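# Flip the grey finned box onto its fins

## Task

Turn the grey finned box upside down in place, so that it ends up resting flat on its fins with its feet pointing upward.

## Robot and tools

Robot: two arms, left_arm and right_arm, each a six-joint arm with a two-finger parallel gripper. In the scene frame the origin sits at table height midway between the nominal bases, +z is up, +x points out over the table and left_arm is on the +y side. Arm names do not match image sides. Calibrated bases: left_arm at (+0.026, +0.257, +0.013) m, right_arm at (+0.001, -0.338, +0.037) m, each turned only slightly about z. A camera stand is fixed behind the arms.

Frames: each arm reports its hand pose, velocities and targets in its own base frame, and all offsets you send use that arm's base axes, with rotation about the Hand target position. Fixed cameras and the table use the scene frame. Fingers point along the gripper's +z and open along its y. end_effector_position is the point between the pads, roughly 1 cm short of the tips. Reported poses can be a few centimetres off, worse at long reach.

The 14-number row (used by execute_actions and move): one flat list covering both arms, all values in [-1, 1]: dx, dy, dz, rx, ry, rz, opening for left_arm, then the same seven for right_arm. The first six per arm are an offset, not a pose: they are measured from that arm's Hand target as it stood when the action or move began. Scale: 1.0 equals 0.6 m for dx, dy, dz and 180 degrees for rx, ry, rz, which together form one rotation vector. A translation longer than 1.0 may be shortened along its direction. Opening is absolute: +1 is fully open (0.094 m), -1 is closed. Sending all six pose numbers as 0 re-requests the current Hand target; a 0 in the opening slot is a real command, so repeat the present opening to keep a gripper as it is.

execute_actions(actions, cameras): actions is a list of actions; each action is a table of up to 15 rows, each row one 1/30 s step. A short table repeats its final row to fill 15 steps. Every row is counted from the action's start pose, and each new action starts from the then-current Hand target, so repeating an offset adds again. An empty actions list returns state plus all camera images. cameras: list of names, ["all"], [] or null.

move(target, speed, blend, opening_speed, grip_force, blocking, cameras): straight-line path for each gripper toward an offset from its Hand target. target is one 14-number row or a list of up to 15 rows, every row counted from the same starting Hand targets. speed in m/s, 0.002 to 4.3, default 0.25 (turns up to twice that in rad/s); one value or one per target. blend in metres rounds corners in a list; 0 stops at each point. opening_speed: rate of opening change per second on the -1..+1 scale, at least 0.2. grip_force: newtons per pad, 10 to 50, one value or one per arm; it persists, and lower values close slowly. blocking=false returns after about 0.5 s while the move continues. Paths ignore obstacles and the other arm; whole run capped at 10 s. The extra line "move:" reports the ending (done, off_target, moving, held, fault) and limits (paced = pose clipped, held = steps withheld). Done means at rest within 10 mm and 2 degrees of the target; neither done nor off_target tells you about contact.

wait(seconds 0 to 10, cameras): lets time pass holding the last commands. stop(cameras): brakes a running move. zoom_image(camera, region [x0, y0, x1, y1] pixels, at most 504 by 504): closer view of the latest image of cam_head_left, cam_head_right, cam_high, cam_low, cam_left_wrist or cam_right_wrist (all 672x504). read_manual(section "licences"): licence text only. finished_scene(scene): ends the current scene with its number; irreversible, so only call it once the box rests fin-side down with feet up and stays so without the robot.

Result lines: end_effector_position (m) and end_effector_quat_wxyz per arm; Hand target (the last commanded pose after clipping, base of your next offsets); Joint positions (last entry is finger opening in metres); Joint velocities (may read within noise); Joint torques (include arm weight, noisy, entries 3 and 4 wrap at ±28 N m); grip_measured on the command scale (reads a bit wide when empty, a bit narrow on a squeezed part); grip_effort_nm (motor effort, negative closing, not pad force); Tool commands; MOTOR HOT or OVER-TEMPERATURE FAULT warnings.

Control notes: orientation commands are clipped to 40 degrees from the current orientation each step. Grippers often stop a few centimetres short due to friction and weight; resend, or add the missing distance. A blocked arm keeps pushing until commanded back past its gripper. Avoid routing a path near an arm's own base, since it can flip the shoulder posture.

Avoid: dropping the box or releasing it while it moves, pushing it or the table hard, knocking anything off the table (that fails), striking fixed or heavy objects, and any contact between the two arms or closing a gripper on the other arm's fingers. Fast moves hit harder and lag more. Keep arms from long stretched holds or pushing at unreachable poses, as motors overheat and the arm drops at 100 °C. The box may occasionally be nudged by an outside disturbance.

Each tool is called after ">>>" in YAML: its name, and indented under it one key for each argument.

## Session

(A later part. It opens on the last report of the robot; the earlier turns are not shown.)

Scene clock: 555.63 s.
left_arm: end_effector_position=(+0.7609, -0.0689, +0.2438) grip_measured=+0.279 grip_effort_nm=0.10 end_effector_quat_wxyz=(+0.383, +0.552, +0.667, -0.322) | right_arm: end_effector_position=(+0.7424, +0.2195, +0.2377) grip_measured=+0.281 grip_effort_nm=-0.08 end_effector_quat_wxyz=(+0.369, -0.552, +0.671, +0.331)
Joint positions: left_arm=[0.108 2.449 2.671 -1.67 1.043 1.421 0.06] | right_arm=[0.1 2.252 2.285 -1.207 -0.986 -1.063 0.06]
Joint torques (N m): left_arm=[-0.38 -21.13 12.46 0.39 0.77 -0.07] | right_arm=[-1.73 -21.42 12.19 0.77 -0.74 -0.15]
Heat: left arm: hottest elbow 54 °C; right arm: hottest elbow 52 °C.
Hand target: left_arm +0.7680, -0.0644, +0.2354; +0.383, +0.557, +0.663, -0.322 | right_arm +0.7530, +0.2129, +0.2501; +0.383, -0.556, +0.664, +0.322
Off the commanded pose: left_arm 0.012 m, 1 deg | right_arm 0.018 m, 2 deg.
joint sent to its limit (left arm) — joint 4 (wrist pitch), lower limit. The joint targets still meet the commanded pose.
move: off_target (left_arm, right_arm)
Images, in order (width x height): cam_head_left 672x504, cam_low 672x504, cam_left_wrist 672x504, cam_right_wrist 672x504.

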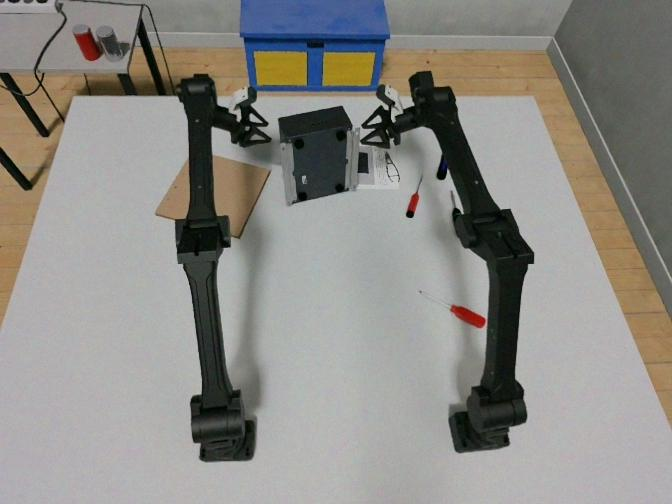

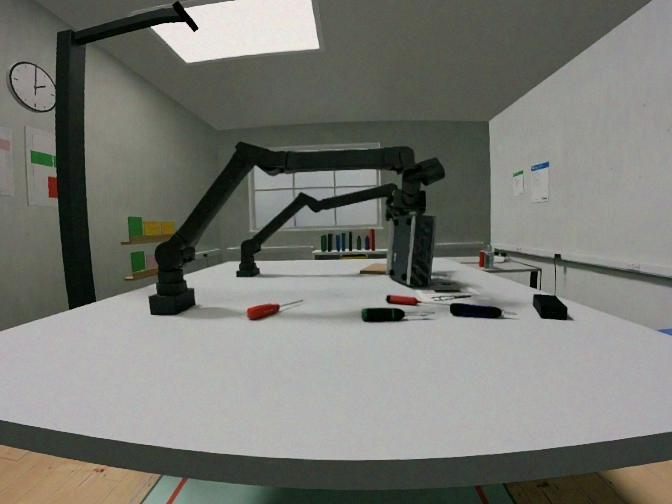

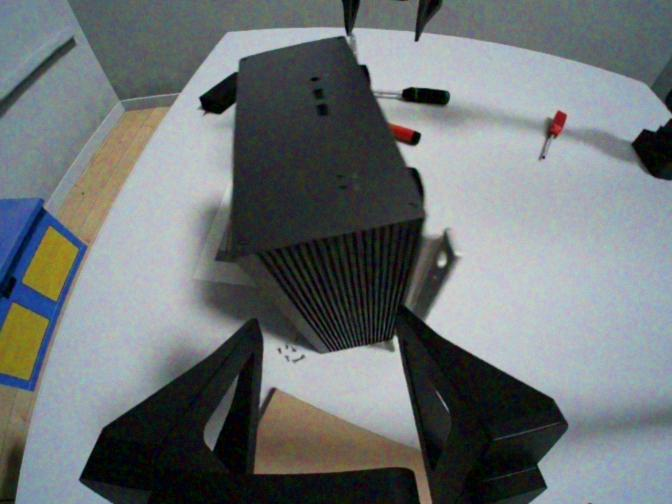

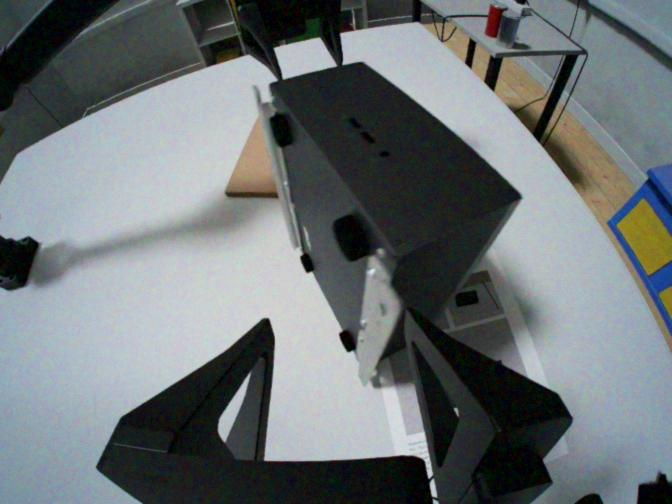

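>>> move:
  target:
    - [0.0,0.03,0.0,0,0,0,0.28,0.0,-0.08,0,0,0,0,0.28]
    - [0.0,0.03,-0.15,0,0,0,0.28,0.08,-0.08,-0.15,0,0,0,0.28]
    - [0.0,0.03,-0.31,0,0,0,0.28,0.09,-0.08,-0.34,0,0,0,0.28]
  speed: 0.15
  blend: [0.02,0.02,0]
  cameras: ["cam_head_left","cam_low","cam_right_wrist","cam_left_wrist"]

Scene clock: 601.27 s.
left_arm: end_effector_position=(+0.7651, -0.0507, +0.0686) grip_measured=+0.279 grip_effort_nm=0.10 end_effector_quat_wxyz=(+0.386, +0.562, +0.659, -0.318) | right_arm: end_effector_position=(+0.8025, +0.1639, +0.0447) grip_measured=+0.281 grip_effort_nm=-0.08 end_effector_quat_wxyz=(+0.374, -0.551, +0.670, +0.327)
Joint positions: left_arm=[0.132 2.496 2.299 -1.299 1.046 1.501 0.06] | right_arm=[0.021 2.59 2.412 -1.088 -1.012 -1.186 0.06]
Joint torques (N m): left_arm=[-0.26 -21.36 9.61 1.14 0.75 -0.24] | right_arm=[-0.67 -24.76 9.01 1.57 -0.75 -0.11]
Heat: left arm: hottest elbow 53 °C; right arm: hottest elbow 53 °C.
Hand target: left_arm +0.7681, -0.0465, +0.0496; +0.383, +0.557, +0.663, -0.322 | right_arm +0.8070, +0.1649, +0.0460; +0.383, -0.556, +0.664, +0.322
Off the commanded pose: left_arm 0.020 m, 1 deg | right_arm 0.005 m, 1 deg.
move: off_target (left_arm)
Images, in order (width x height): cam_head_left 672x504, cam_low 672x504, cam_left_wrist 672x504, cam_right_wrist 672x504.

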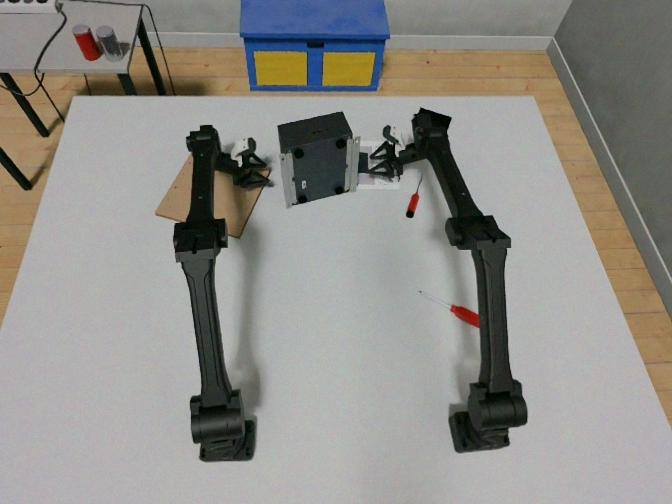

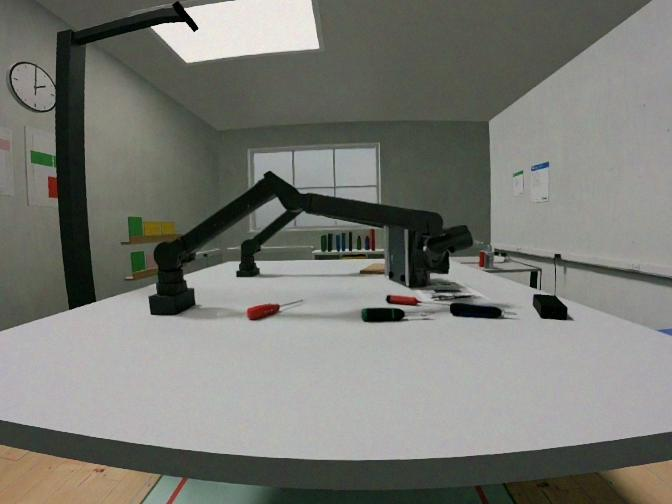

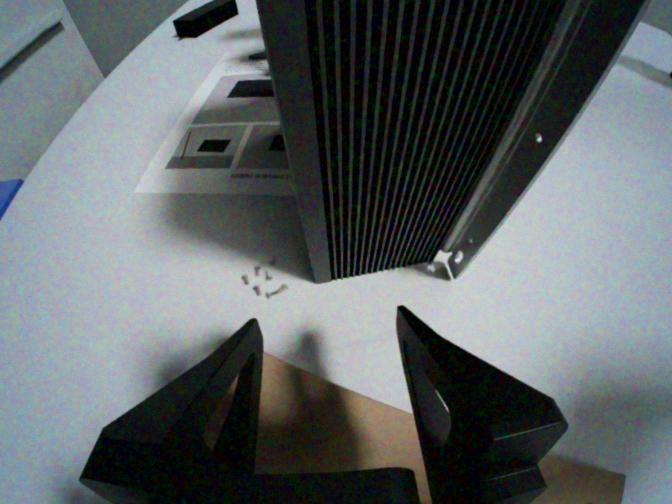

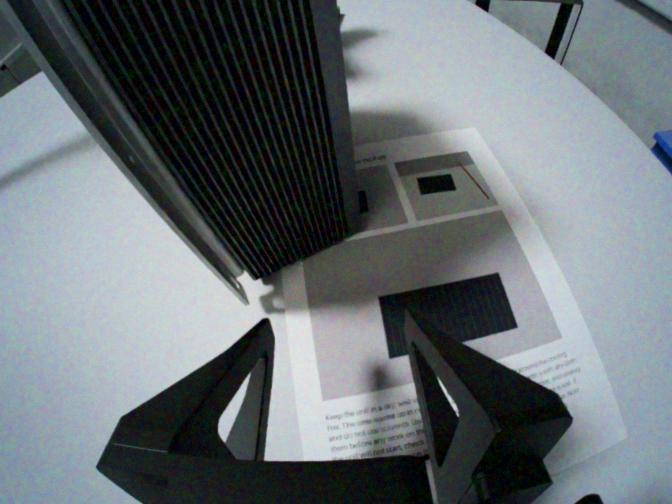

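>>> move:
  target:
    - [-0.05,0.0,-0.03,0,0,0,0.28,-0.05,0.02,-0.02,0,0,0,0.28]
    - [-0.05,-0.06,-0.04,0,0,0,0.28,-0.05,0.12,-0.03,0,0,0,0.28]
  speed: 0.08
  blend: [0.01,0]
  cameras: ["cam_head_left","cam_right_wrist","cam_left_wrist"]

Scene clock: 612.17 s.
left_arm: end_effector_position=(+0.7355, -0.0805, +0.0144) grip_measured=+0.279 grip_effort_nm=0.10 end_effector_quat_wxyz=(+0.379, +0.555, +0.664, -0.328) | right_arm: end_effector_position=(+0.7802, +0.2170, +0.0203) grip_measured=+0.281 grip_effort_nm=-0.07 end_effector_quat_wxyz=(+0.381, -0.549, +0.671, +0.320)
Joint positions: left_arm=[0.097 2.438 2.037 -1.057 1.046 1.423 0.06] | right_arm=[0.093 2.493 2.145 -0.781 -0.978 -1.04 0.06]
Joint torques (N m): left_arm=[-1.08 -24.59 7.99 1.11 0.59 -0.32] | right_arm=[0.97 -26.05 7.66 1.44 -0.61 0.06]
Heat: left arm: hottest elbow 53 °C; right arm: hottest elbow 52 °C.
Hand target: left_arm +0.7380, -0.0824, +0.0255; +0.383, +0.556, +0.663, -0.322 | right_arm +0.7770, +0.2369, +0.0281; +0.383, -0.557, +0.664, +0.322
Off the commanded pose: left_arm 0.012 m, 1 deg | right_arm 0.022 m, 1 deg.
move: off_target (left_arm, right_arm)
Images, in order (width x height): cam_head_left 672x504, cam_left_wrist 672x504, cam_right_wrist 672x504.

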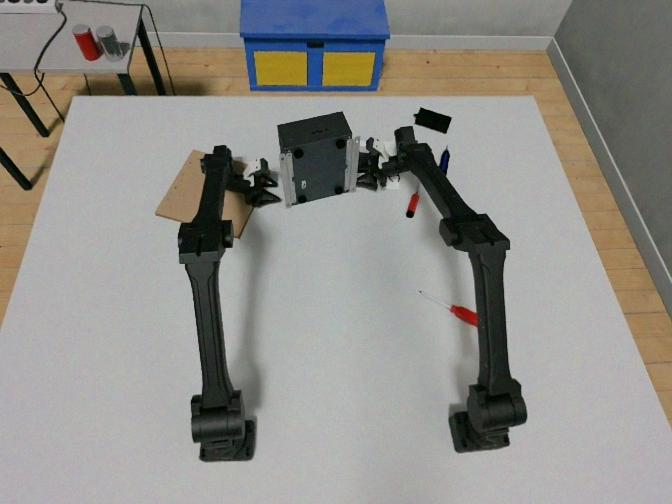

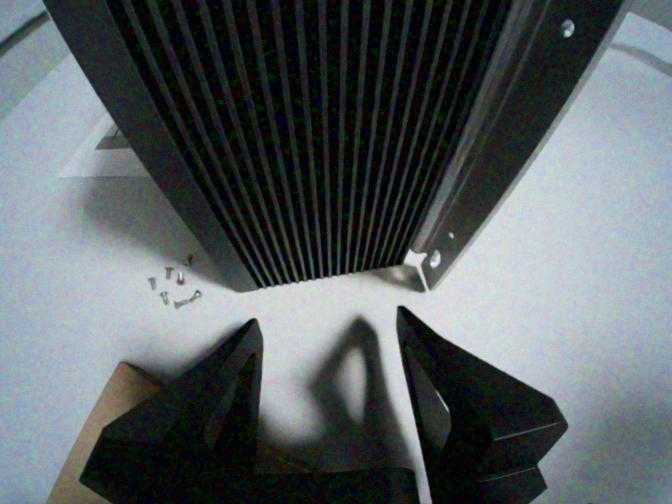

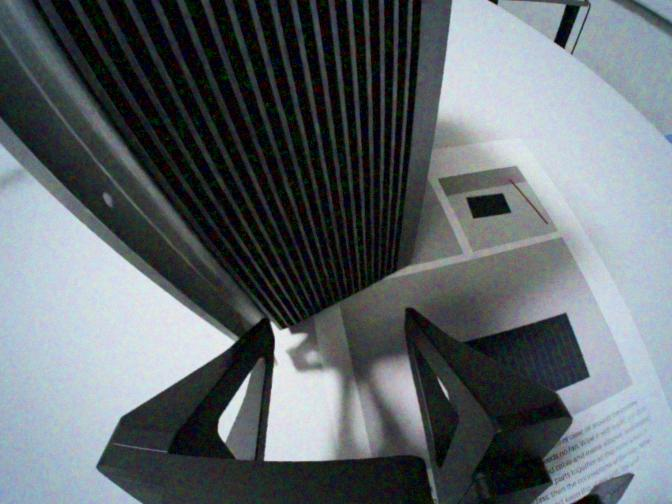

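>>> move:
  target:
    - [0.0,0.0,0.03,0,0,0,-0.15,0.0,-0.03,0,0,0,0,-0.15]
    - [0.0,-0.08,0.03,0,0,0,-0.15,0.005,0.06,0,0,0,0,-0.15]
    - [0.0,-0.15,0.03,0,0,0,-0.15,0.005,0.12,0,0,0,0,-0.15]
  speed: 0.06
  blend: [0,0.01,0]
  cameras: ["cam_head_left","cam_right_wrist","cam_left_wrist"]

Scene clock: 623.27 s.
left_arm: end_effector_position=(+0.7388, -0.1110, +0.0309) grip_measured=-0.148 grip_effort_nm=-0.10 end_effector_quat_wxyz=(+0.380, +0.525, +0.693, -0.316) | right_arm: end_effector_position=(+0.7898, +0.2337, +0.0184) grip_measured=-0.149 grip_effort_nm=-0.07 end_effector_quat_wxyz=(+0.381, -0.527, +0.694, +0.309)
Joint positions: left_arm=[0.05 2.355 1.924 -0.849 1.007 1.185 0.04] | right_arm=[0.118 2.492 2.138 -0.693 -0.929 -0.915 0.04]
Joint torques (N m): left_arm=[-7.71 -23.59 8.87 2.22 0.99 -0.27] | right_arm=[6.77 -24.76 9.05 2.24 -0.81 0.12]
Heat: left arm: hottest elbow 52 °C; right arm: hottest elbow 50 °C.
Hand target: left_arm +0.7380, -0.1726, +0.0435; +0.383, +0.557, +0.663, -0.322 | right_arm +0.7800, +0.3090, +0.0281; +0.383, -0.556, +0.664, +0.322
Off the commanded pose: left_arm 0.063 m, 5 deg | right_arm 0.076 m, 5 deg.
move: off_target (left_arm, right_arm)
Images, in order (width x height): cam_head_left 672x504, cam_left_wrist 672x504, cam_right_wrist 672x504.

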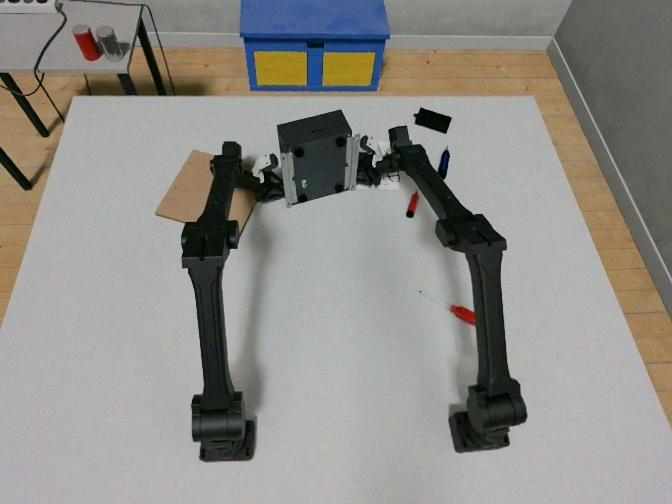

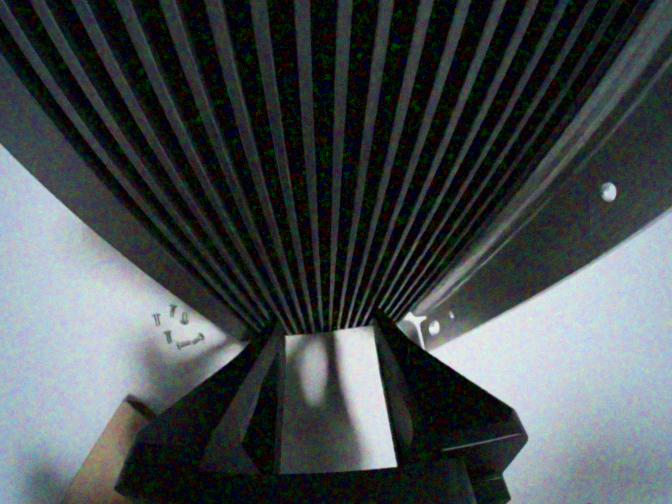

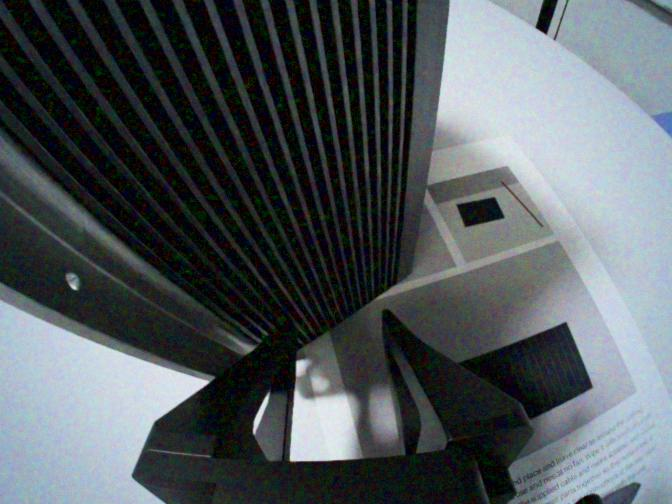

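>>> move:
  target:
    - [0,-0.04,0,0,0,0,-0.15,0.0,0.05,0,0,0,0,-0.15]
    - [-0.33,-0.04,0.0,0,0,0,-0.15,-0.32,0.05,0,0,0,0,-0.15]
  speed: 0.06
  blend: [0.005,0]
  cameras: ["cam_head_left","cam_low","cam_high"]

Scene clock: 631.73 s.
left_arm: end_effector_position=(+0.5656, -0.1169, +0.0284) grip_measured=-0.148 grip_effort_nm=-0.10 end_effector_quat_wxyz=(+0.391, +0.515, +0.710, -0.280) | right_arm: end_effector_position=(+0.6214, +0.2400, +0.0147) grip_measured=-0.150 grip_effort_nm=-0.01 end_effector_quat_wxyz=(+0.392, -0.506, +0.712, +0.289)
Joint positions: left_arm=[0.044 1.935 1.15 -0.379 0.944 1.088 0.04] | right_arm=[0.172 2.073 1.307 -0.155 -0.85 -0.762 0.04]
Joint torques (N m): left_arm=[-11.52 -17.49 5.42 1.06 2.67 -0.17] | right_arm=[10.75 -19.84 6.3 2.3 -1.37 0.05]
Heat: left arm: hottest elbow 51 °C; right arm: hottest elbow 50 °C.
Hand target: left_arm +0.5400, -0.1965, +0.0433; +0.383, +0.556, +0.664, -0.322 | right_arm +0.5880, +0.3390, +0.0282; +0.383, -0.556, +0.664, +0.322
Off the commanded pose: left_arm 0.085 m, 9 deg | right_arm 0.105 m, 9 deg.
move: off_target (left_arm, right_arm)
Images, in order (width x height): cam_head_left 672x504, cam_high 672x504, cam_low 672x504.

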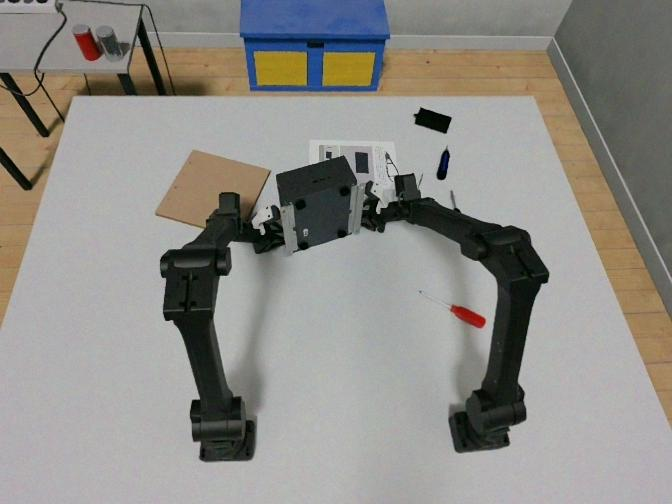

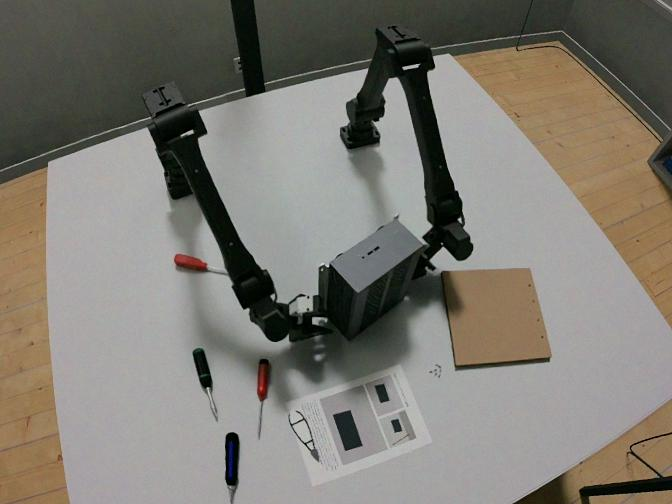

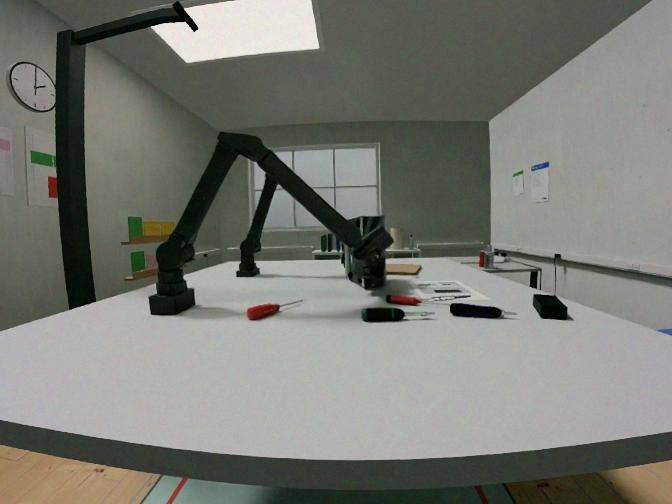

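>>> move:
  target: [-0.1,-0.0,0.0,0,0,0,-0.15,-0.14,0.0,0,0,0,0,-0.15]
  speed: 0.05

>>> move:
  target: [0.02,0.22,0.0,0,0,0,-0.15,0.04,-0.25,0,0,0,0,-0.15]
  speed: 0.06
  cameras: ["cam_head_left","cam_low","cam_right_wrist"]

Scene clock: 639.97 s.
left_arm: end_effector_position=(+0.5025, -0.1194, +0.0285) grip_measured=-0.149 grip_effort_nm=-0.05 end_effector_quat_wxyz=(+0.390, +0.516, +0.710, -0.278) | right_arm: end_effector_position=(+0.5452, +0.2381, +0.0140) grip_measured=-0.151 grip_effort_nm=0.03 end_effector_quat_wxyz=(+0.395, -0.499, +0.719, +0.279)
Joint positions: left_arm=[0.043 1.815 0.95 -0.3 0.94 1.092 0.04] | right_arm=[0.2 1.929 1.035 0.015 -0.806 -0.709 0.04]
Joint torques (N m): left_arm=[-12.1 -14.86 5.44 1.4 2.68 -0.34] | right_arm=[12.45 -17.03 5.37 2.14 -1.95 0.09]
Heat: left arm: hottest elbow 50 °C; right arm: hottest elbow 48 °C.
Hand target: left_arm +0.4800, -0.1965, +0.0434; +0.383, +0.556, +0.663, -0.322 | right_arm +0.5039, +0.3389, +0.0281; +0.383, -0.556, +0.664, +0.322
Off the commanded pose: left_arm 0.082 m, 9 deg | right_arm 0.110 m, 10 deg.
move: off_target (left_arm, right_arm)

Scene clock: 643.13 s.
left_arm: end_effector_position=(+0.4808, -0.0697, +0.0459) grip_measured=-0.149 grip_effort_nm=-0.05 end_effector_quat_wxyz=(+0.380, +0.555, +0.665, -0.324) | right_arm: end_effector_position=(+0.5108, +0.1935, +0.0170) grip_measured=-0.151 grip_effort_nm=0.03 end_effector_quat_wxyz=(+0.369, -0.553, +0.670, +0.331)
Joint positions: left_arm=[0.172 1.849 1.069 -0.795 1.045 1.566 0.04] | right_arm=[0.093 1.916 1.055 -0.324 -0.989 -1.077 0.04]
Joint torques (N m): left_arm=[-0.15 -11.28 8.98 0.24 0.81 -0.06] | right_arm=[-1.79 -15.15 8.1 0.66 -0.75 -0.13]
Heat: left arm: hottest elbow 50 °C; right arm: hottest elbow 48 °C.
Hand target: left_arm +0.4919, -0.0646, +0.0434; +0.383, +0.556, +0.663, -0.322 | right_arm +0.5279, +0.1890, +0.0281; +0.383, -0.556, +0.664, +0.322
Off the commanded pose: left_arm 0.013 m, 0 deg | right_arm 0.021 m, 2 deg.
move: off_target (left_arm, right_arm)
Images, in order (width x height): cam_head_left 672x504, cam_low 672x504, cam_right_wrist 672x504.

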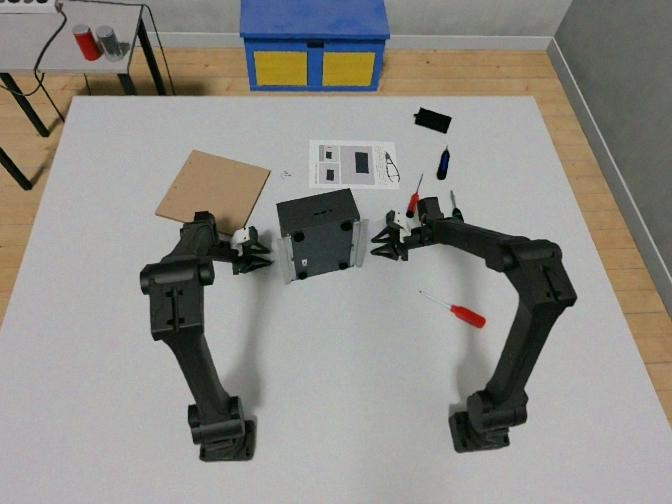

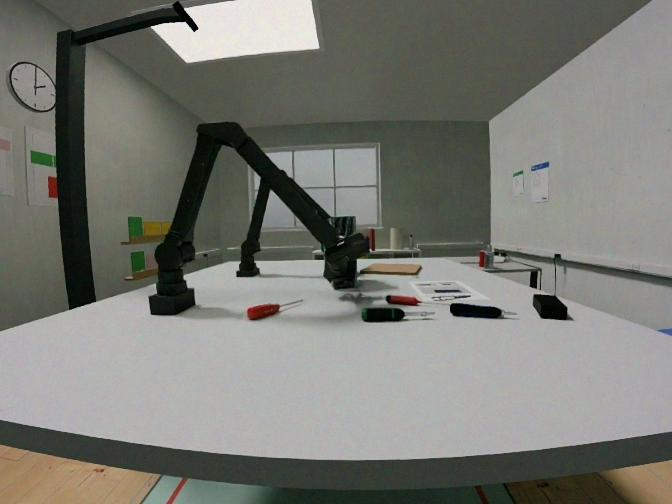

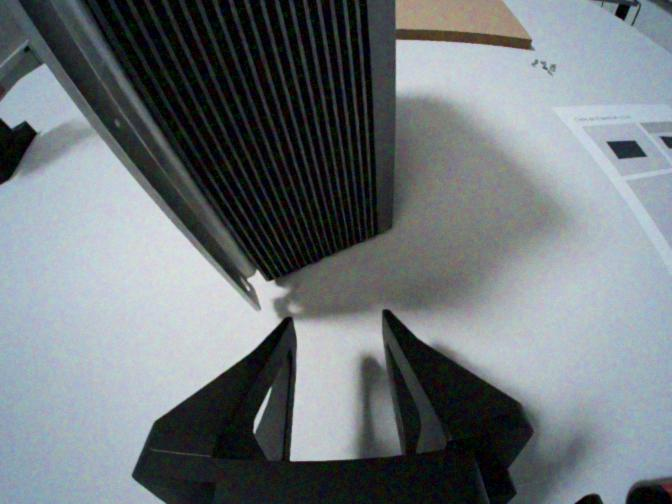

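>>> move:
  target:
    - [0,0.05,0.2,0,0,0,-1,0,-0.05,0.55,0,0,0,1]
    - [-0.25,0.05,0.35,0,0,0,-1,0.053,0.2,0.587,-0.0084,0.4533,-0.77,1]
  speed: 0.25
  blend: [0.03,0]
  cameras: ["cam_head_left","cam_right_wrist"]

Scene clock: 670.93 s.
left_arm: end_effector_position=(+0.3456, -0.0371, +0.2512) grip_measured=-0.988 grip_effort_nm=-0.60 end_effector_quat_wxyz=(+0.381, +0.556, +0.663, -0.326) | right_arm: end_effector_position=(+0.5578, +0.2995, +0.3684) grip_measured=+0.999 grip_effort_nm=0.07 end_effector_quat_wxyz=(+0.055, +0.622, +0.771, +0.124)
Joint positions: left_arm=[0.337 1.319 1.039 -1.578 1.026 1.894 0.001] | right_arm=[0.495 1.91 2.291 -1.68 0.006 1.852 0.094]
Joint torques (N m): left_arm=[0.03 -8.23 7.84 -0.36 0.55 -0.06] | right_arm=[0.09 -16.15 11.18 0.59 -0.08 0.06]
Heat: left arm: hottest elbow 48 °C; right arm: hottest elbow 48 °C.
Hand target: left_arm +0.3419, -0.0346, +0.2535; +0.383, +0.557, +0.663, -0.322 | right_arm +0.5597, +0.3090, +0.3801; +0.000, +0.629, +0.778, +0.001
Off the commanded pose: left_arm 0.005 m, 0 deg | right_arm 0.015 m, 16 deg.
joint sent to its limit (right arm) — joint 4 (wrist pitch), lower limit. The joint targets are off in orientation, not in position.
move: off_target (right_arm)
Images, in order (width x height): cam_head_left 672x504, cam_right_wrist 672x504.

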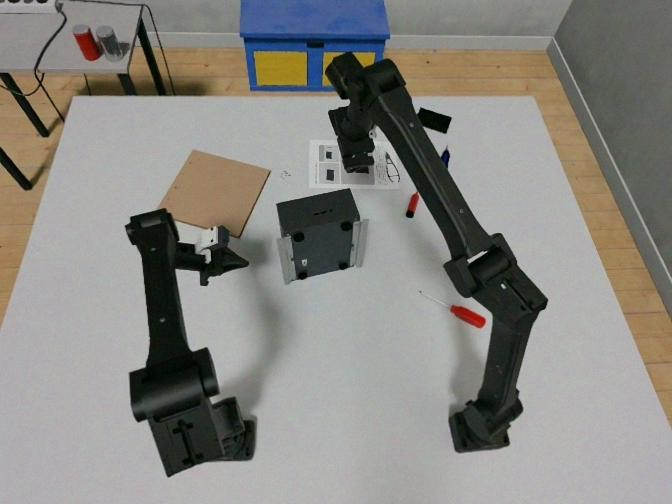

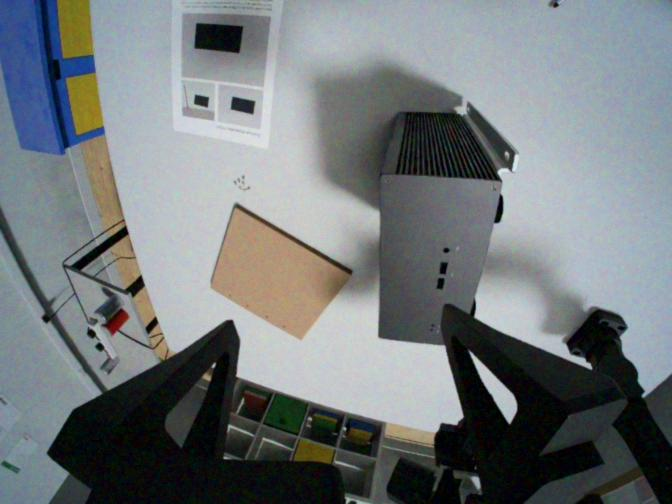

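>>> move:
  target: [0,0,0,0,0,0,-1,-0.098,0.102,-0.2,0,0,-0.012,1]
  speed: 0.12
  cameras: ["cam_right_wrist"]

Scene clock: 697.07 s.
left_arm: end_effector_position=(+0.3456, -0.0371, +0.2512) grip_measured=-0.988 grip_effort_nm=-0.60 end_effector_quat_wxyz=(+0.381, +0.556, +0.663, -0.326) | right_arm: end_effector_position=(+0.5050, +0.3645, +0.2628) grip_measured=+0.999 grip_effort_nm=0.06 end_effector_quat_wxyz=(+0.007, +0.643, +0.766, +0.022)
Joint positions: left_arm=[0.337 1.319 1.039 -1.578 1.026 1.894 0.001] | right_arm=[0.627 1.977 2.133 -1.68 0.003 2.024 0.094]
Joint torques (N m): left_arm=[0.09 -8.29 7.83 -0.35 0.55 -0.08] | right_arm=[-0.09 -18.32 8.02 0.13 -0.08 0.08]
Heat: left arm: hottest elbow 47 °C; right arm: hottest elbow 47 °C.
Hand target: left_arm +0.3419, -0.0346, +0.2535; +0.383, +0.557, +0.663, -0.322 | right_arm +0.5009, +0.3702, +0.2603; +0.000, +0.643, +0.766, +0.001
Off the commanded pose: left_arm 0.005 m, 0 deg | right_arm 0.008 m, 3 deg.
joint sent to its limit (right arm) — joint 4 (wrist pitch), lower limit. The joint targets still meet the commanded pose.
move: off_target (right_arm)
Images, in order (width x height): cam_right_wrist 672x504.

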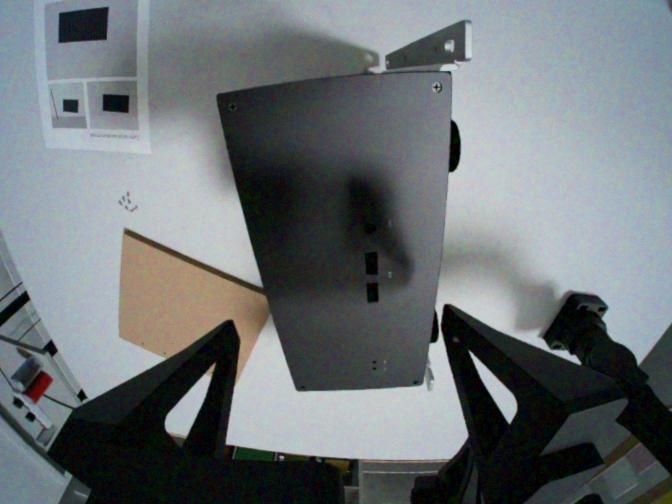

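>>> move:
  target: [0,0,0,0,0,0,-1,-0.016,-0.003,-0.018,0,0,0.008,1]
  speed: 0.06
  cameras: ["cam_right_wrist"]

Scene clock: 714.57 s.
left_arm: end_effector_position=(+0.3456, -0.0371, +0.2512) grip_measured=-0.988 grip_effort_nm=-0.60 end_effector_quat_wxyz=(+0.381, +0.556, +0.663, -0.326) | right_arm: end_effector_position=(+0.4984, +0.3616, +0.2490) grip_measured=+0.999 grip_effort_nm=0.07 end_effector_quat_wxyz=(+0.002, +0.642, +0.766, +0.005)
Joint positions: left_arm=[0.337 1.319 1.039 -1.578 1.026 1.894 0.001] | right_arm=[0.629 1.977 2.097 -1.68 0.003 2.024 0.094]
Joint torques (N m): left_arm=[0.09 -8.18 7.82 -0.35 0.53 -0.08] | right_arm=[0.56 -18.96 7.64 0.24 -0.1 -0.11]
Heat: left arm: hottest elbow 47 °C; right arm: hottest elbow 48 °C.
Hand target: left_arm +0.3419, -0.0346, +0.2535; +0.383, +0.557, +0.663, -0.322 | right_arm +0.4913, +0.3684, +0.2496; +0.000, +0.634, +0.774, +0.001
Off the commanded pose: left_arm 0.005 m, 0 deg | right_arm 0.010 m, 1 deg.
joint sent to its limit (right arm) — joint 4 (wrist pitch), lower limit. The joint targets still meet the commanded pose.
move: done
Images, in order (width x height): cam_right_wrist 672x504.

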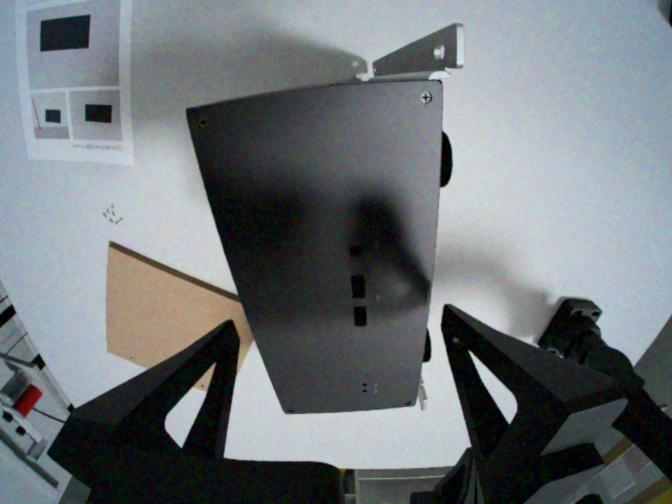

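>>> move:
  target: [0,0,0,0,0,0,-1,0.012,-0.0113,-0.045,0,0,0.0,1]
  speed: 0.03
  cameras: ["cam_right_wrist"]

Scene clock: 732.20 s.
left_arm: end_effector_position=(+0.3456, -0.0371, +0.2512) grip_measured=-0.988 grip_effort_nm=-0.60 end_effector_quat_wxyz=(+0.381, +0.556, +0.663, -0.326) | right_arm: end_effector_position=(+0.4970, +0.3606, +0.2346) grip_measured=+0.999 grip_effort_nm=0.06 end_effector_quat_wxyz=(+0.003, +0.638, +0.770, +0.006)
Joint positions: left_arm=[0.337 1.319 1.039 -1.578 1.026 1.894 0.001] | right_arm=[0.629 1.964 2.039 -1.632 0.002 2.013 0.094]
Joint torques (N m): left_arm=[0.09 -8.29 7.82 -0.36 0.54 -0.08] | right_arm=[-0.67 -17.2 6.78 0.84 -0.08 -0.17]
Heat: left arm: hottest elbow 46 °C; right arm: hottest elbow 46 °C.
Hand target: left_arm +0.3419, -0.0346, +0.2535; +0.383, +0.557, +0.663, -0.322 | right_arm +0.4985, +0.3615, +0.2224; +0.000, +0.634, +0.774, +0.001
Off the commanded pose: left_arm 0.005 m, 0 deg | right_arm 0.012 m, 1 deg.
move: off_target (right_arm)
Images, in order (width x height): cam_right_wrist 672x504.

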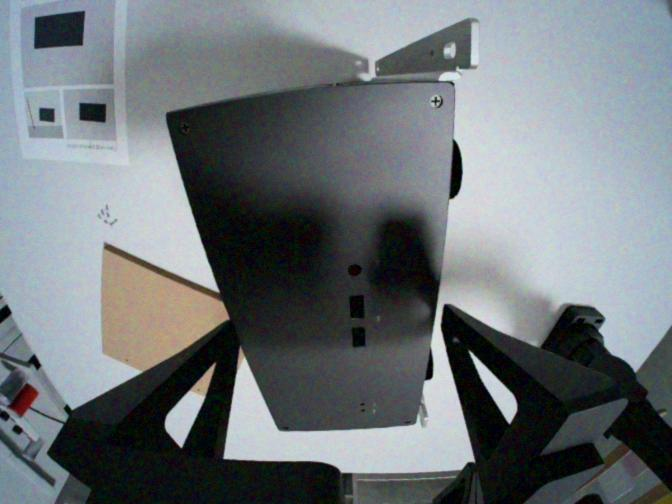

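>>> move:
  target:
    - [0,0,0,0,0,0,-1,0,0,0.04,0.0074,-0.038,0,1]
    - [0,0,0,0,0,0,-1,0,0,0.012,0.0074,-0.038,0,1]
  speed: 0.04
  cameras: ["cam_right_wrist"]

Scene clock: 743.87 s.
left_arm: end_effector_position=(+0.3456, -0.0371, +0.2512) grip_measured=-0.988 grip_effort_nm=-0.60 end_effector_quat_wxyz=(+0.381, +0.556, +0.663, -0.326) | right_arm: end_effector_position=(+0.5011, +0.3545, +0.2208) grip_measured=+0.999 grip_effort_nm=0.06 end_effector_quat_wxyz=(+0.034, +0.637, +0.769, +0.035)
Joint positions: left_arm=[0.337 1.319 1.039 -1.578 1.026 1.894 0.001] | right_arm=[0.63 1.907 1.912 -1.491 0.049 2.012 0.094]
Joint torques (N m): left_arm=[0.09 -8.23 7.82 -0.32 0.54 -0.07] | right_arm=[0.21 -19.19 7.99 0.94 0.21 -0.02]
Heat: left arm: hottest elbow 46 °C; right arm: hottest elbow 45 °C.
Hand target: left_arm +0.3419, -0.0346, +0.2535; +0.383, +0.557, +0.663, -0.322 | right_arm +0.4986, +0.3615, +0.2296; +0.039, +0.633, +0.772, +0.048
Off the commanded pose: left_arm 0.005 m, 0 deg | right_arm 0.012 m, 2 deg.
move: off_target (right_arm)
Images, in order (width x height): cam_right_wrist 672x504.

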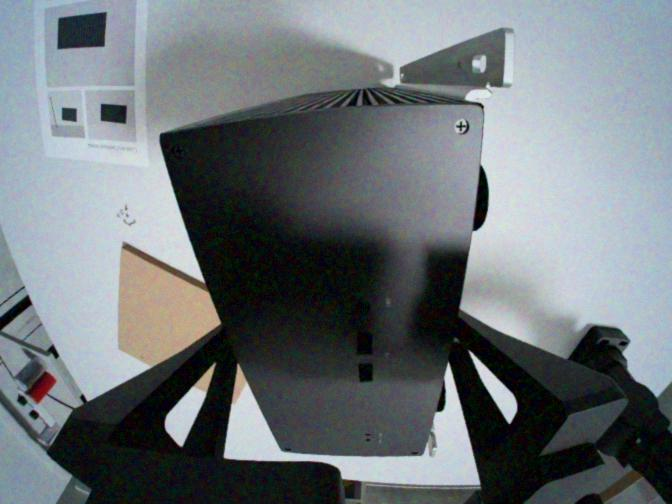

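>>> move:
  target: [0,0,0,0,0,0,-1,0.003,-0.01,-0.018,-0.0074,0.038,0,1]
  speed: 0.04
  cameras: ["cam_right_wrist"]

Scene clock: 749.23 s.
left_arm: end_effector_position=(+0.3456, -0.0371, +0.2512) grip_measured=-0.988 grip_effort_nm=-0.60 end_effector_quat_wxyz=(+0.381, +0.556, +0.663, -0.326) | right_arm: end_effector_position=(+0.4969, +0.3550, +0.2227) grip_measured=+0.999 grip_effort_nm=0.04 end_effector_quat_wxyz=(+0.007, +0.637, +0.771, +0.011)
Joint positions: left_arm=[0.337 1.319 1.039 -1.578 1.026 1.894 0.001] | right_arm=[0.624 1.943 1.975 -1.578 0.009 2.004 0.094]
Joint torques (N m): left_arm=[0.15 -8.23 7.83 -0.38 0.54 -0.07] | right_arm=[-0.97 -15.97 10.02 -0.42 -0.32 -0.15]
Heat: left arm: hottest elbow 46 °C; right arm: hottest elbow 45 °C.
Hand target: left_arm +0.3419, -0.0346, +0.2535; +0.383, +0.557, +0.663, -0.322 | right_arm +0.5002, +0.3556, +0.2187; +0.000, +0.634, +0.774, +0.001
Off the commanded pose: left_arm 0.005 m, 0 deg | right_arm 0.005 m, 2 deg.
move: done
Images, in order (width x height): cam_right_wrist 672x504.

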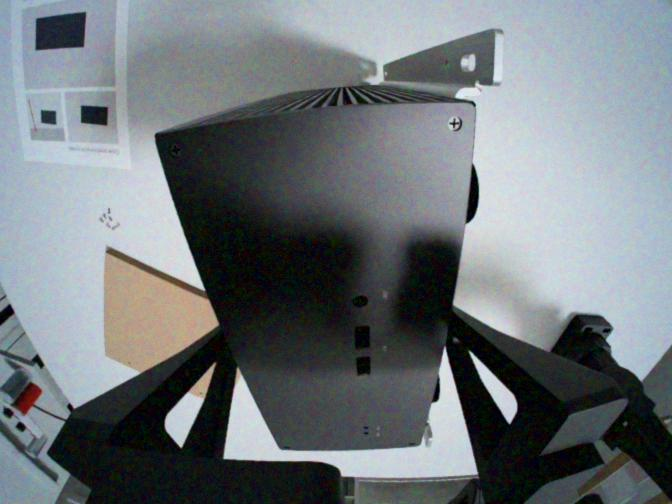

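>>> move:
  target: [0,0,0,0,0,0,-1,-0.003,0.003,-0.03,0,0,0,1]
  speed: 0.03

>>> move:
  target: [0,0,0,0,0,0,-1,0,0,0,0,0,0,0.7]
  opening_speed: 0.3

>>> move:
  target: [0,0,0,0,0,0,-1,0,0,0.04,0,0,0.31,0.7]
  speed: 0.2
  cameras: ["cam_low","cam_right_wrist","cam_high"]

Scene clock: 757.00 s.
left_arm: end_effector_position=(+0.3456, -0.0371, +0.2512) grip_measured=-0.988 grip_effort_nm=-0.60 end_effector_quat_wxyz=(+0.381, +0.556, +0.663, -0.326) | right_arm: end_effector_position=(+0.4974, +0.3563, +0.2135) grip_measured=+0.999 grip_effort_nm=0.04 end_effector_quat_wxyz=(+0.005, +0.637, +0.771, +0.010)
Joint positions: left_arm=[0.337 1.319 1.039 -1.578 1.026 1.894 0.001] | right_arm=[0.624 1.949 1.96 -1.56 0.004 2.004 0.094]
Joint torques (N m): left_arm=[0.15 -8.18 7.83 -0.34 0.54 -0.08] | right_arm=[-1.08 -16.44 7.41 0.51 -0.18 -0.15]
Heat: left arm: hottest elbow 46 °C; right arm: hottest elbow 47 °C.
Hand target: left_arm +0.3419, -0.0346, +0.2535; +0.383, +0.557, +0.663, -0.322 | right_arm +0.4984, +0.3574, +0.2009; +0.000, +0.634, +0.774, +0.001
Off the commanded pose: left_arm 0.005 m, 0 deg | right_arm 0.013 m, 1 deg.
move: off_target (right_arm)

Scene clock: 758.20 s.
left_arm: end_effector_position=(+0.3456, -0.0371, +0.2512) grip_measured=-0.988 grip_effort_nm=-0.60 end_effector_quat_wxyz=(+0.381, +0.556, +0.663, -0.326) | right_arm: end_effector_position=(+0.4979, +0.3564, +0.2133) grip_measured=+0.924 grip_effort_nm=-1.04 end_effector_quat_wxyz=(+0.005, +0.637, +0.771, +0.010)
Joint positions: left_arm=[0.337 1.319 1.039 -1.578 1.026 1.894 0.001] | right_arm=[0.623 1.949 1.96 -1.559 0.004 2.005 0.09]
Joint torques (N m): left_arm=[0.09 -8.23 7.83 -0.34 0.55 -0.07] | right_arm=[-0.38 -17.38 7.46 0.55 -0.14 -0.12]
Heat: left arm: hottest elbow 46 °C; right arm: hottest elbow 46 °C.
Hand target: left_arm +0.3419, -0.0346, +0.2535; +0.383, +0.557, +0.663, -0.322 | right_arm +0.4985, +0.3573, +0.2008; +0.000, +0.634, +0.774, +0.001
Off the commanded pose: left_arm 0.005 m, 0 deg | right_arm 0.013 m, 1 deg.
move: off_target (right_arm)

Scene clock: 761.57 s.
left_arm: end_effector_position=(+0.3456, -0.0371, +0.2512) grip_measured=-0.988 grip_effort_nm=-0.60 end_effector_quat_wxyz=(+0.381, +0.556, +0.663, -0.326) | right_arm: end_effector_position=(+0.5025, +0.3574, +0.2139) grip_measured=+0.924 grip_effort_nm=-1.04 end_effector_quat_wxyz=(+0.005, +0.240, +0.971, +0.012)
Joint positions: left_arm=[0.337 1.319 1.039 -1.578 1.026 1.894 0.001] | right_arm=[0.616 1.96 1.978 -1.563 -0.009 1.101 0.09]
Joint torques (N m): left_arm=[0.15 -8.29 7.82 -0.35 0.55 -0.07] | right_arm=[-0.21 -17.73 10.81 -1.44 0.35 -0.85]
Heat: left arm: hottest elbow 46 °C; right arm: hottest elbow 46 °C.
Hand target: left_arm +0.3419, -0.0346, +0.2535; +0.383, +0.557, +0.663, -0.322 | right_arm +0.4985, +0.3573, +0.2248; -0.001, +0.198, +0.980, +0.000
Off the commanded pose: left_arm 0.005 m, 0 deg | right_arm 0.012 m, 5 deg.
move: off_target (right_arm)
Images, in order (width x height): cam_high 672x504, cam_low 672x504, cam_right_wrist 672x504.

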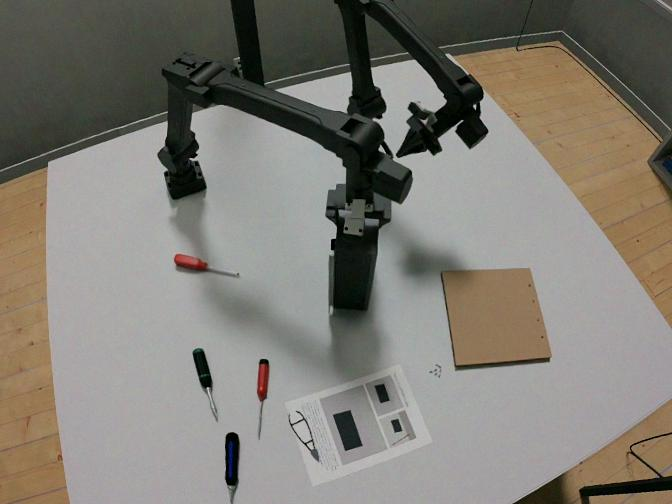

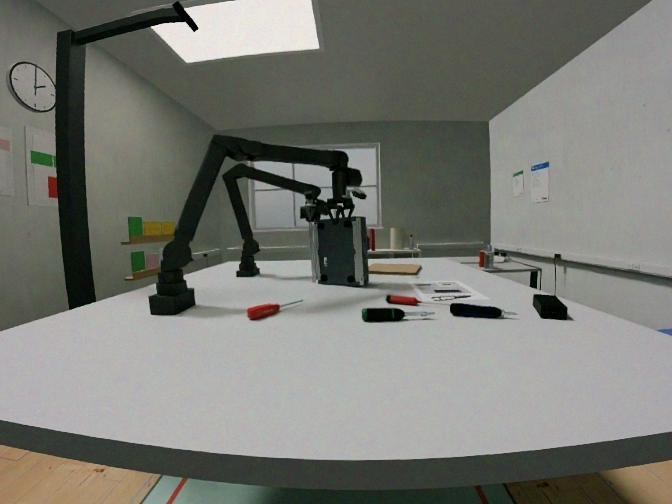

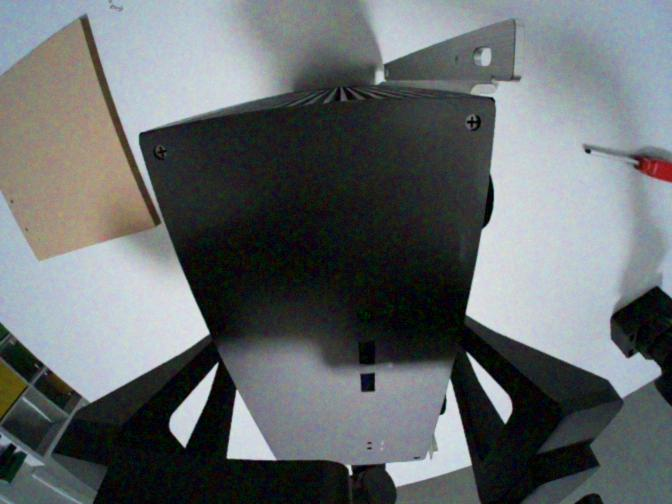

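>>> move:
  target: [0,0,0,0,0,0,-1,0.08,0.0,0.0,0,0,0.31,0.7]
  speed: 0.15

>>> move:
  target: [0,0,0,0,0,0,-1,0.12,0.02,0.0,0,0,0.34,0.7]
  speed: 0.12
  cameras: ["cam_low","cam_right_wrist","cam_head_left"]

Scene clock: 773.57 s.
left_arm: end_effector_position=(+0.3456, -0.0371, +0.2512) grip_measured=-0.988 grip_effort_nm=-0.60 end_effector_quat_wxyz=(+0.381, +0.556, +0.663, -0.326) | right_arm: end_effector_position=(+0.5348, +0.3432, +0.2165) grip_measured=+0.923 grip_effort_nm=-1.04 end_effector_quat_wxyz=(-0.009, -0.266, +0.964, -0.017)
Joint positions: left_arm=[0.337 1.319 1.039 -1.578 1.026 1.894 0.001] | right_arm=[0.579 2.067 2.153 -1.685 0.027 0.04 0.09]
Joint torques (N m): left_arm=[0.21 -8.23 7.82 -0.31 0.53 -0.08] | right_arm=[-0.85 -17.49 13.09 0.27 -1.12 -0.35]
Heat: left arm: hottest elbow 46 °C; right arm: hottest elbow 47 °C.
Hand target: left_arm +0.3419, -0.0346, +0.2535; +0.383, +0.557, +0.663, -0.322 | right_arm +0.5466, +0.3572, +0.2250; -0.001, -0.284, +0.959, +0.000
Off the commanded pose: left_arm 0.005 m, 0 deg | right_arm 0.020 m, 3 deg.
joint sent to its limit (right arm) — joint 4 (wrist pitch), lower limit. The joint targets still meet the commanded pose.
move: off_target (right_arm)

Scene clock: 778.77 s.
left_arm: end_effector_position=(+0.3456, -0.0371, +0.2512) grip_measured=-0.988 grip_effort_nm=-0.60 end_effector_quat_wxyz=(+0.381, +0.556, +0.663, -0.326) | right_arm: end_effector_position=(+0.6088, +0.3565, +0.2163) grip_measured=+0.923 grip_effort_nm=-1.04 end_effector_quat_wxyz=(-0.042, +0.726, -0.686, +0.017)
Joint positions: left_arm=[0.337 1.319 1.039 -1.578 1.026 1.894 0.001] | right_arm=[0.533 2.237 2.441 -1.685 0.009 -1.095 0.09]
Joint torques (N m): left_arm=[0.21 -8.23 7.83 -0.34 0.54 -0.07] | right_arm=[0.03 -19.43 13.08 0.59 -0.48 -0.15]
Heat: left arm: hottest elbow 46 °C; right arm: hottest elbow 48 °C.
Hand target: left_arm +0.3419, -0.0346, +0.2535; +0.383, +0.557, +0.663, -0.322 | right_arm +0.6185, +0.3694, +0.2250; +0.001, +0.732, -0.681, +0.000
Off the commanded pose: left_arm 0.005 m, 0 deg | right_arm 0.018 m, 5 deg.
joint sent to its limit (right arm) — joint 4 (wrist pitch), lower limit. The joint targets are off in orientation, not in position.
move: off_target (right_arm)
Images, in order (width x height): cam_head_left 672x504, cam_low 672x504, cam_right_wrist 672x504.

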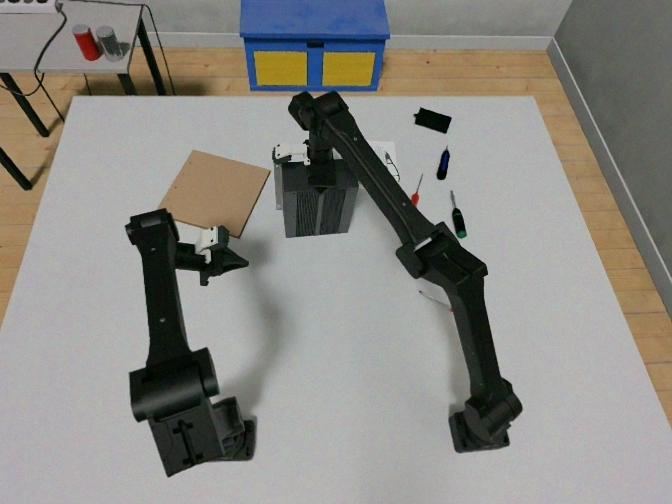

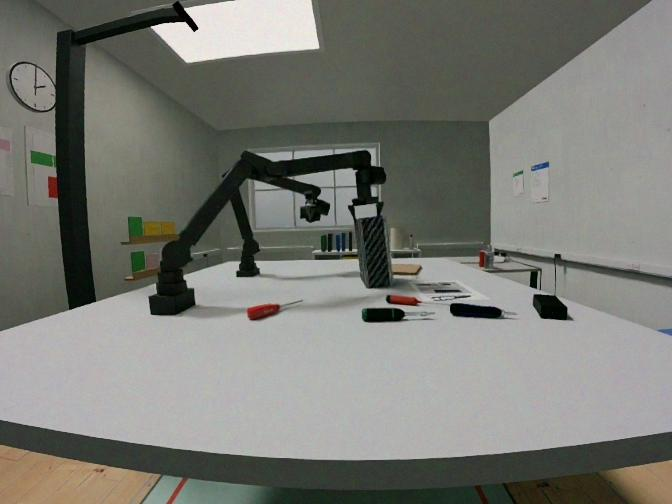

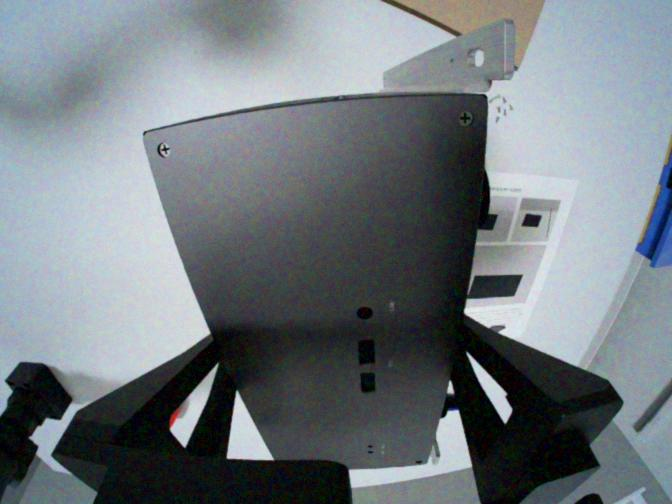

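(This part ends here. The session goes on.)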